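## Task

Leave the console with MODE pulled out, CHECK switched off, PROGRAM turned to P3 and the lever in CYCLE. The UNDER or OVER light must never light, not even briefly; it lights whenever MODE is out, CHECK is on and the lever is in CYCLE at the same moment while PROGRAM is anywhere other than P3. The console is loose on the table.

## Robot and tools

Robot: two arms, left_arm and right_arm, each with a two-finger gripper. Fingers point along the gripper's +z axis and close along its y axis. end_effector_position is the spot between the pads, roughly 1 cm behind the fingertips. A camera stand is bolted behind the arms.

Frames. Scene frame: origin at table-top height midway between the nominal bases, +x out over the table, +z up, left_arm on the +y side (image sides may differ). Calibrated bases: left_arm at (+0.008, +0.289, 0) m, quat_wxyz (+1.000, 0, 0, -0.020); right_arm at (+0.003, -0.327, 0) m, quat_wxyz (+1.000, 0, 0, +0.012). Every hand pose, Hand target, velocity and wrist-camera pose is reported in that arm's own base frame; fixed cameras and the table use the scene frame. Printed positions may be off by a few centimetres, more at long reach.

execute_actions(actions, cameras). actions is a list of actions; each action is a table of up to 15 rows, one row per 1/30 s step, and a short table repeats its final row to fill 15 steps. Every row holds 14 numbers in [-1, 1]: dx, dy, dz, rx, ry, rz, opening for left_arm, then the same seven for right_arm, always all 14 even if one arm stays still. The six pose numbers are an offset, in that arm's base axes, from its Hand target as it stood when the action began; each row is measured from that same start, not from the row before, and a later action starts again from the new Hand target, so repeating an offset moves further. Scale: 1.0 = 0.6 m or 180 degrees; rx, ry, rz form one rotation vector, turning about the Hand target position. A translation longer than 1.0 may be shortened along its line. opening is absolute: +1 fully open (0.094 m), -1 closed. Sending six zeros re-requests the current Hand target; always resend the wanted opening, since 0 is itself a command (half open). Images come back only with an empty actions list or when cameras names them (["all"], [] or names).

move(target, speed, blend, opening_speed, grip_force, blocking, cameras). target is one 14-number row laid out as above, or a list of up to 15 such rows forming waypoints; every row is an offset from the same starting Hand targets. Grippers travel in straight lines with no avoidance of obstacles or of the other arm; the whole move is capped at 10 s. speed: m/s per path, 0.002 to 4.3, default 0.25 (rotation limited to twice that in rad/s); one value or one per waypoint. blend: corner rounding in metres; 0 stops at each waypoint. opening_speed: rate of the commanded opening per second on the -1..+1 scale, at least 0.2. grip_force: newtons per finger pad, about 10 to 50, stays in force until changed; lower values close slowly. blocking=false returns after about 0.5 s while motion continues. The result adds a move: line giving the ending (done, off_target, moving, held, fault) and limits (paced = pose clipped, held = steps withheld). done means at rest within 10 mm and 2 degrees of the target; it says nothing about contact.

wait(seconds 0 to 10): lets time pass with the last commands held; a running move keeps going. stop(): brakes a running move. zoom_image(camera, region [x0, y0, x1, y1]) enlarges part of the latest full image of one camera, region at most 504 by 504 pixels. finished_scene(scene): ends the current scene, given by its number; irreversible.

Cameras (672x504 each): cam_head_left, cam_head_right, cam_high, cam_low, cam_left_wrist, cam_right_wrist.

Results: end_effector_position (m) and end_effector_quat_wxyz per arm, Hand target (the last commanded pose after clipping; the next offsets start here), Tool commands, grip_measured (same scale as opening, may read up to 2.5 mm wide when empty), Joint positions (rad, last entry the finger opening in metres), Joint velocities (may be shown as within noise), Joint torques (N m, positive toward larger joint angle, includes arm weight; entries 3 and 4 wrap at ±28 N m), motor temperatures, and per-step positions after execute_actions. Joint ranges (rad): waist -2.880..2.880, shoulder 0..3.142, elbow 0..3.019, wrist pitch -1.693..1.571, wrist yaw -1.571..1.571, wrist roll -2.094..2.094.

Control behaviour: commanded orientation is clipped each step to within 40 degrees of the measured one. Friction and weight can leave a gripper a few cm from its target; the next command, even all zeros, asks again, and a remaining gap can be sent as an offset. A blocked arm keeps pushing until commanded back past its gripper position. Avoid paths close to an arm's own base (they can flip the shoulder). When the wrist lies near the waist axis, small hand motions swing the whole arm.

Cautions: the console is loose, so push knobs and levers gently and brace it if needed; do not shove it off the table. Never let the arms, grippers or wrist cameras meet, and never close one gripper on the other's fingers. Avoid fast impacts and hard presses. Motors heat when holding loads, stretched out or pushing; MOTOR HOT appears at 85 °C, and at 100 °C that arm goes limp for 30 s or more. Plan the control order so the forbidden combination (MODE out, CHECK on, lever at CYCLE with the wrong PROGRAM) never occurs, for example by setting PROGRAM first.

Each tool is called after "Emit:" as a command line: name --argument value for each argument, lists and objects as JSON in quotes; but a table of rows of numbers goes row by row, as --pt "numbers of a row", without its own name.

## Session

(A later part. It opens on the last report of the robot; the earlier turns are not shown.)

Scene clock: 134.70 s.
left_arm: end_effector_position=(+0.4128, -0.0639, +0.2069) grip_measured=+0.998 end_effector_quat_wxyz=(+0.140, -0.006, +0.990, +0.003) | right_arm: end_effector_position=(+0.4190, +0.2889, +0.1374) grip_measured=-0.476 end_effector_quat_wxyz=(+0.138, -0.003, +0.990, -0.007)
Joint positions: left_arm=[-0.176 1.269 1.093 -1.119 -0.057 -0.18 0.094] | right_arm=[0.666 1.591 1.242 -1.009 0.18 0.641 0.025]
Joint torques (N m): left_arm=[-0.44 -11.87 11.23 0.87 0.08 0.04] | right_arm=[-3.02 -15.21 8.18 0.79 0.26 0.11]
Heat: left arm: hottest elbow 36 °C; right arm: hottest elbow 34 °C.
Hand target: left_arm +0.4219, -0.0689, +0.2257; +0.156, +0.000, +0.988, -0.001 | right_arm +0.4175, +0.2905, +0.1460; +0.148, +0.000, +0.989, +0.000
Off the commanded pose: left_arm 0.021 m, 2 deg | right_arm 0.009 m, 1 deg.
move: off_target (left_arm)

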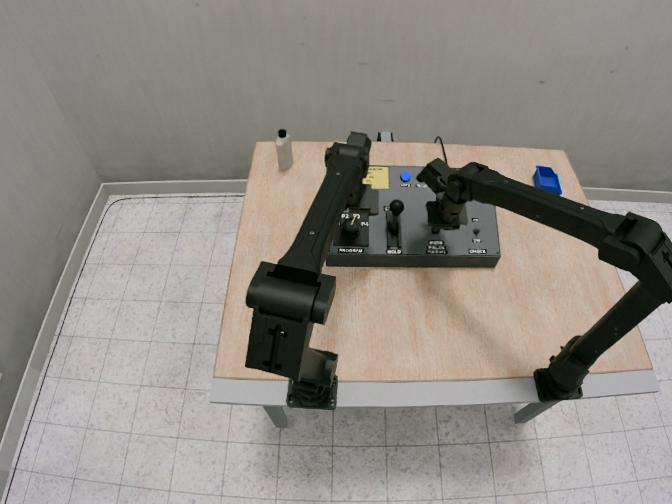

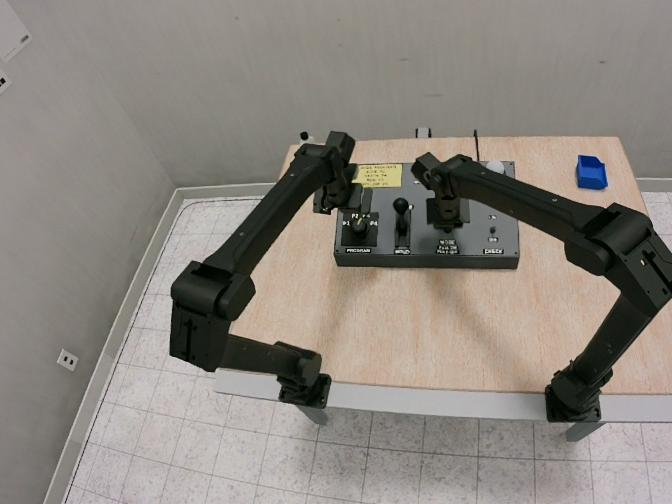

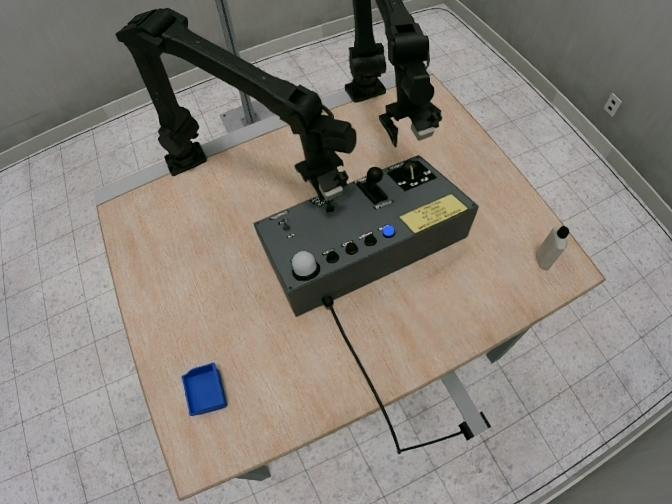

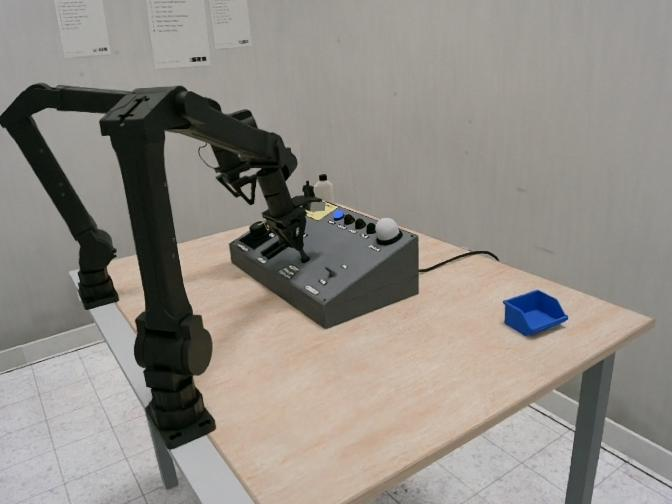

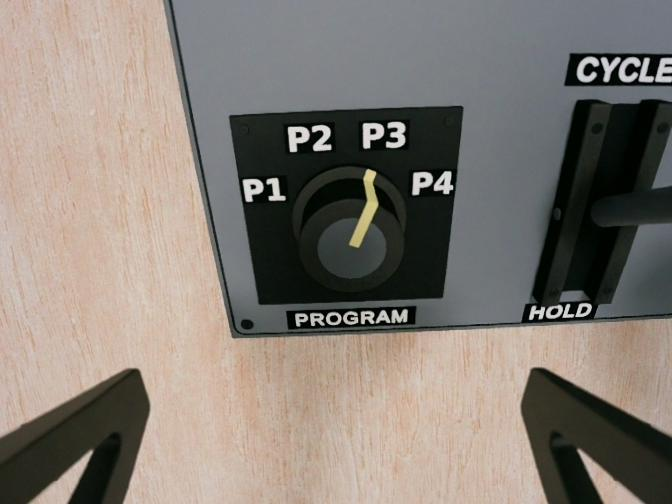

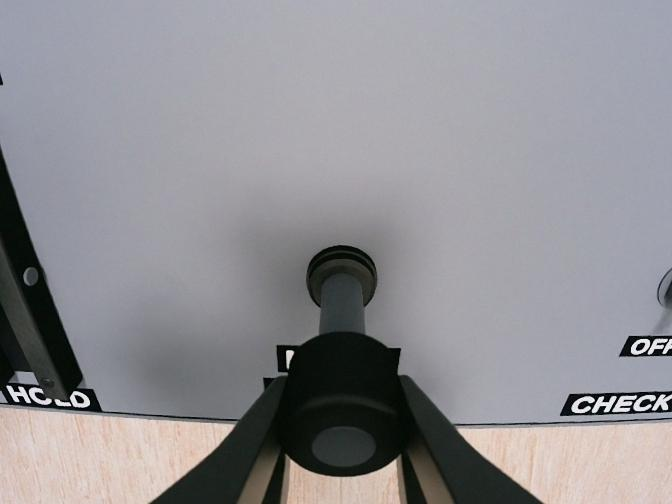

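Emit:
move --pt "0 0 0 0 0 0 1.0 0 0 0 0 0 0 0.2" --pt "0 0 0 0 0 0 1.0 -0.04 0 0.15 0 0 0 0.2" --speed 0.12 --opening_speed 0.8 --cameras '["all"]'

Scene clock: 138.17 s.
left_arm: end_effector_position=(+0.4128, -0.0639, +0.2069) grip_measured=+0.998 end_effector_quat_wxyz=(+0.140, -0.006, +0.990, +0.003) | right_arm: end_effector_position=(+0.3874, +0.2813, +0.2149) grip_measured=+0.198 end_effector_quat_wxyz=(+0.132, -0.004, +0.991, -0.013)
Joint positions: left_arm=[-0.176 1.269 1.093 -1.119 -0.057 -0.18 0.094] | right_arm=[0.697 1.477 1.323 -1.227 0.187 0.67 0.056]
Joint torques (N m): left_arm=[-0.38 -10.64 11.4 0.79 0.05 0.02] | right_arm=[-1.49 -12.16 12.59 0.08 0.28 0.13]
Heat: left arm: hottest elbow 37 °C; right arm: hottest elbow 34 °C.
Hand target: left_arm +0.4219, -0.0689, +0.2257; +0.156, +0.000, +0.988, -0.001 | right_arm +0.3935, +0.2904, +0.2360; +0.148, +0.000, +0.989, +0.000
Off the commanded pose: left_arm 0.021 m, 2 deg | right_arm 0.024 m, 2 deg.
move: off_target (left_arm, right_arm)

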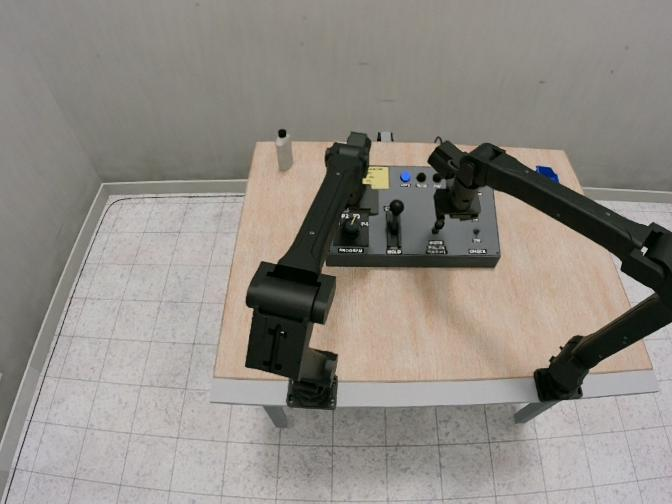

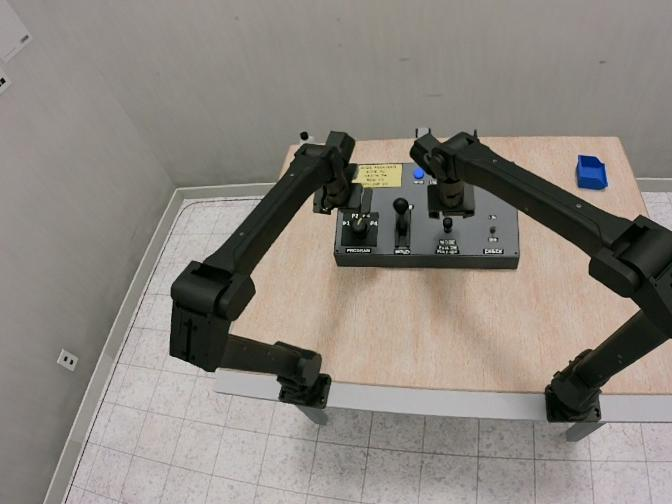

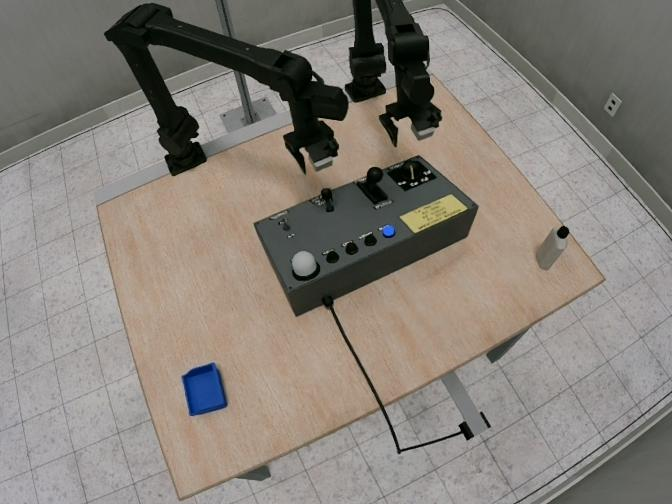

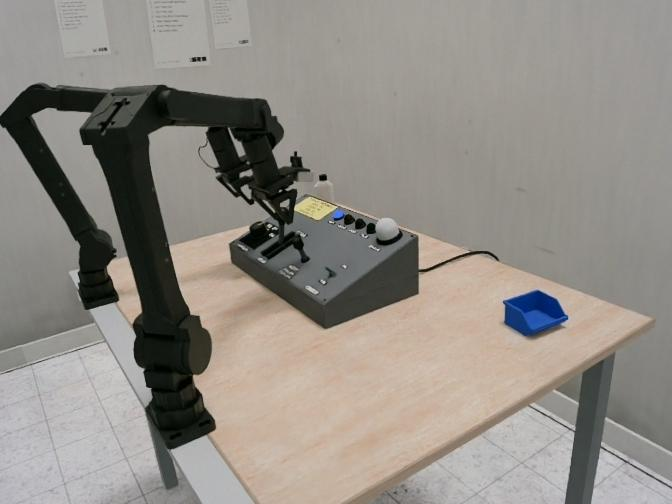

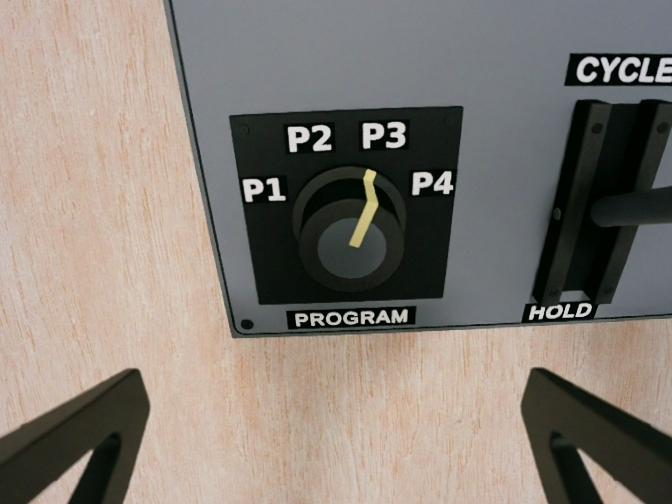

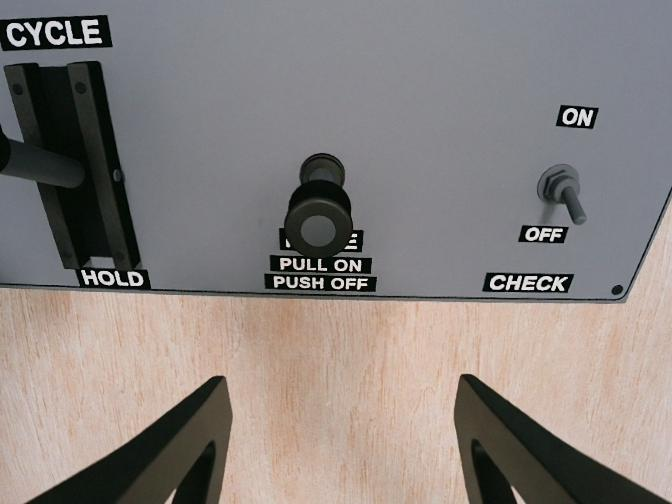

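Emit:
zoom_image --camera "cam_right_wrist" --region '[0, 0, 360, 300]'

Emit:
zoom_image --camera "cam_high" --region '[300, 140, 480, 260]'

Emit:
zoom_image --camera "cam_low" --region '[220, 180, 420, 330]'

Emit:
zoom_image --camera "cam_left_wrist" --region '[200, 20, 672, 350]'

Scaled by 1.400 from the camera's 672x504 image, which has a finer 960x720 frame.

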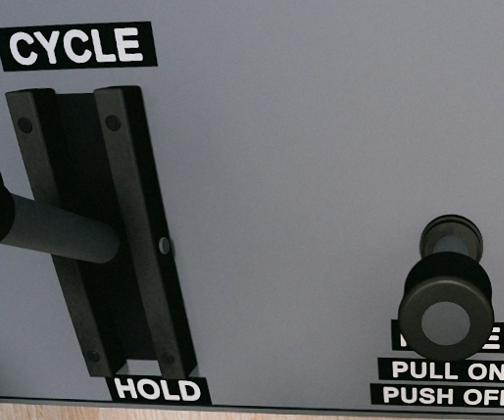

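Scaled by 2.800 from the camera's 672x504 image, which has a finer 960x720 frame.

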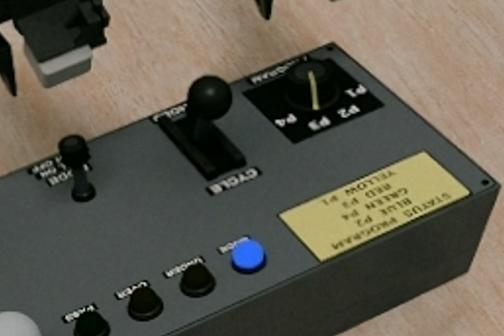

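Scaled by 2.520 from the camera's 672x504 image, which has a finer 960x720 frame.

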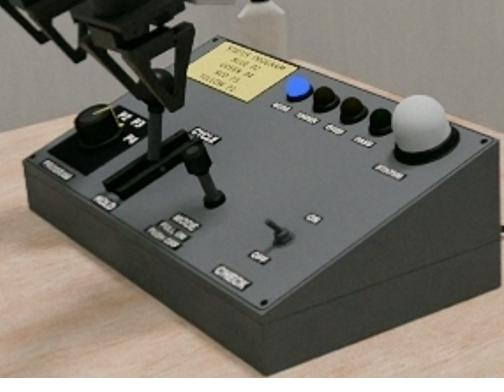

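Scaled by 1.068 from the camera's 672x504 image, which has a finer 960x720 frame.

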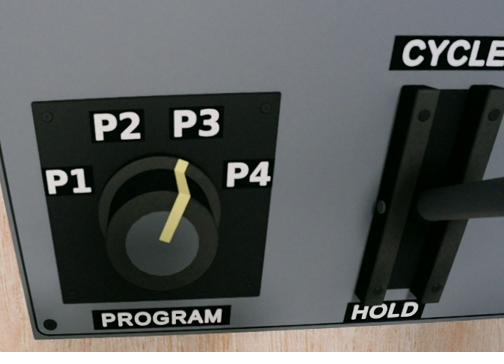

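Emit:
finished_scene --scene 1

The scene is finished: the task was done.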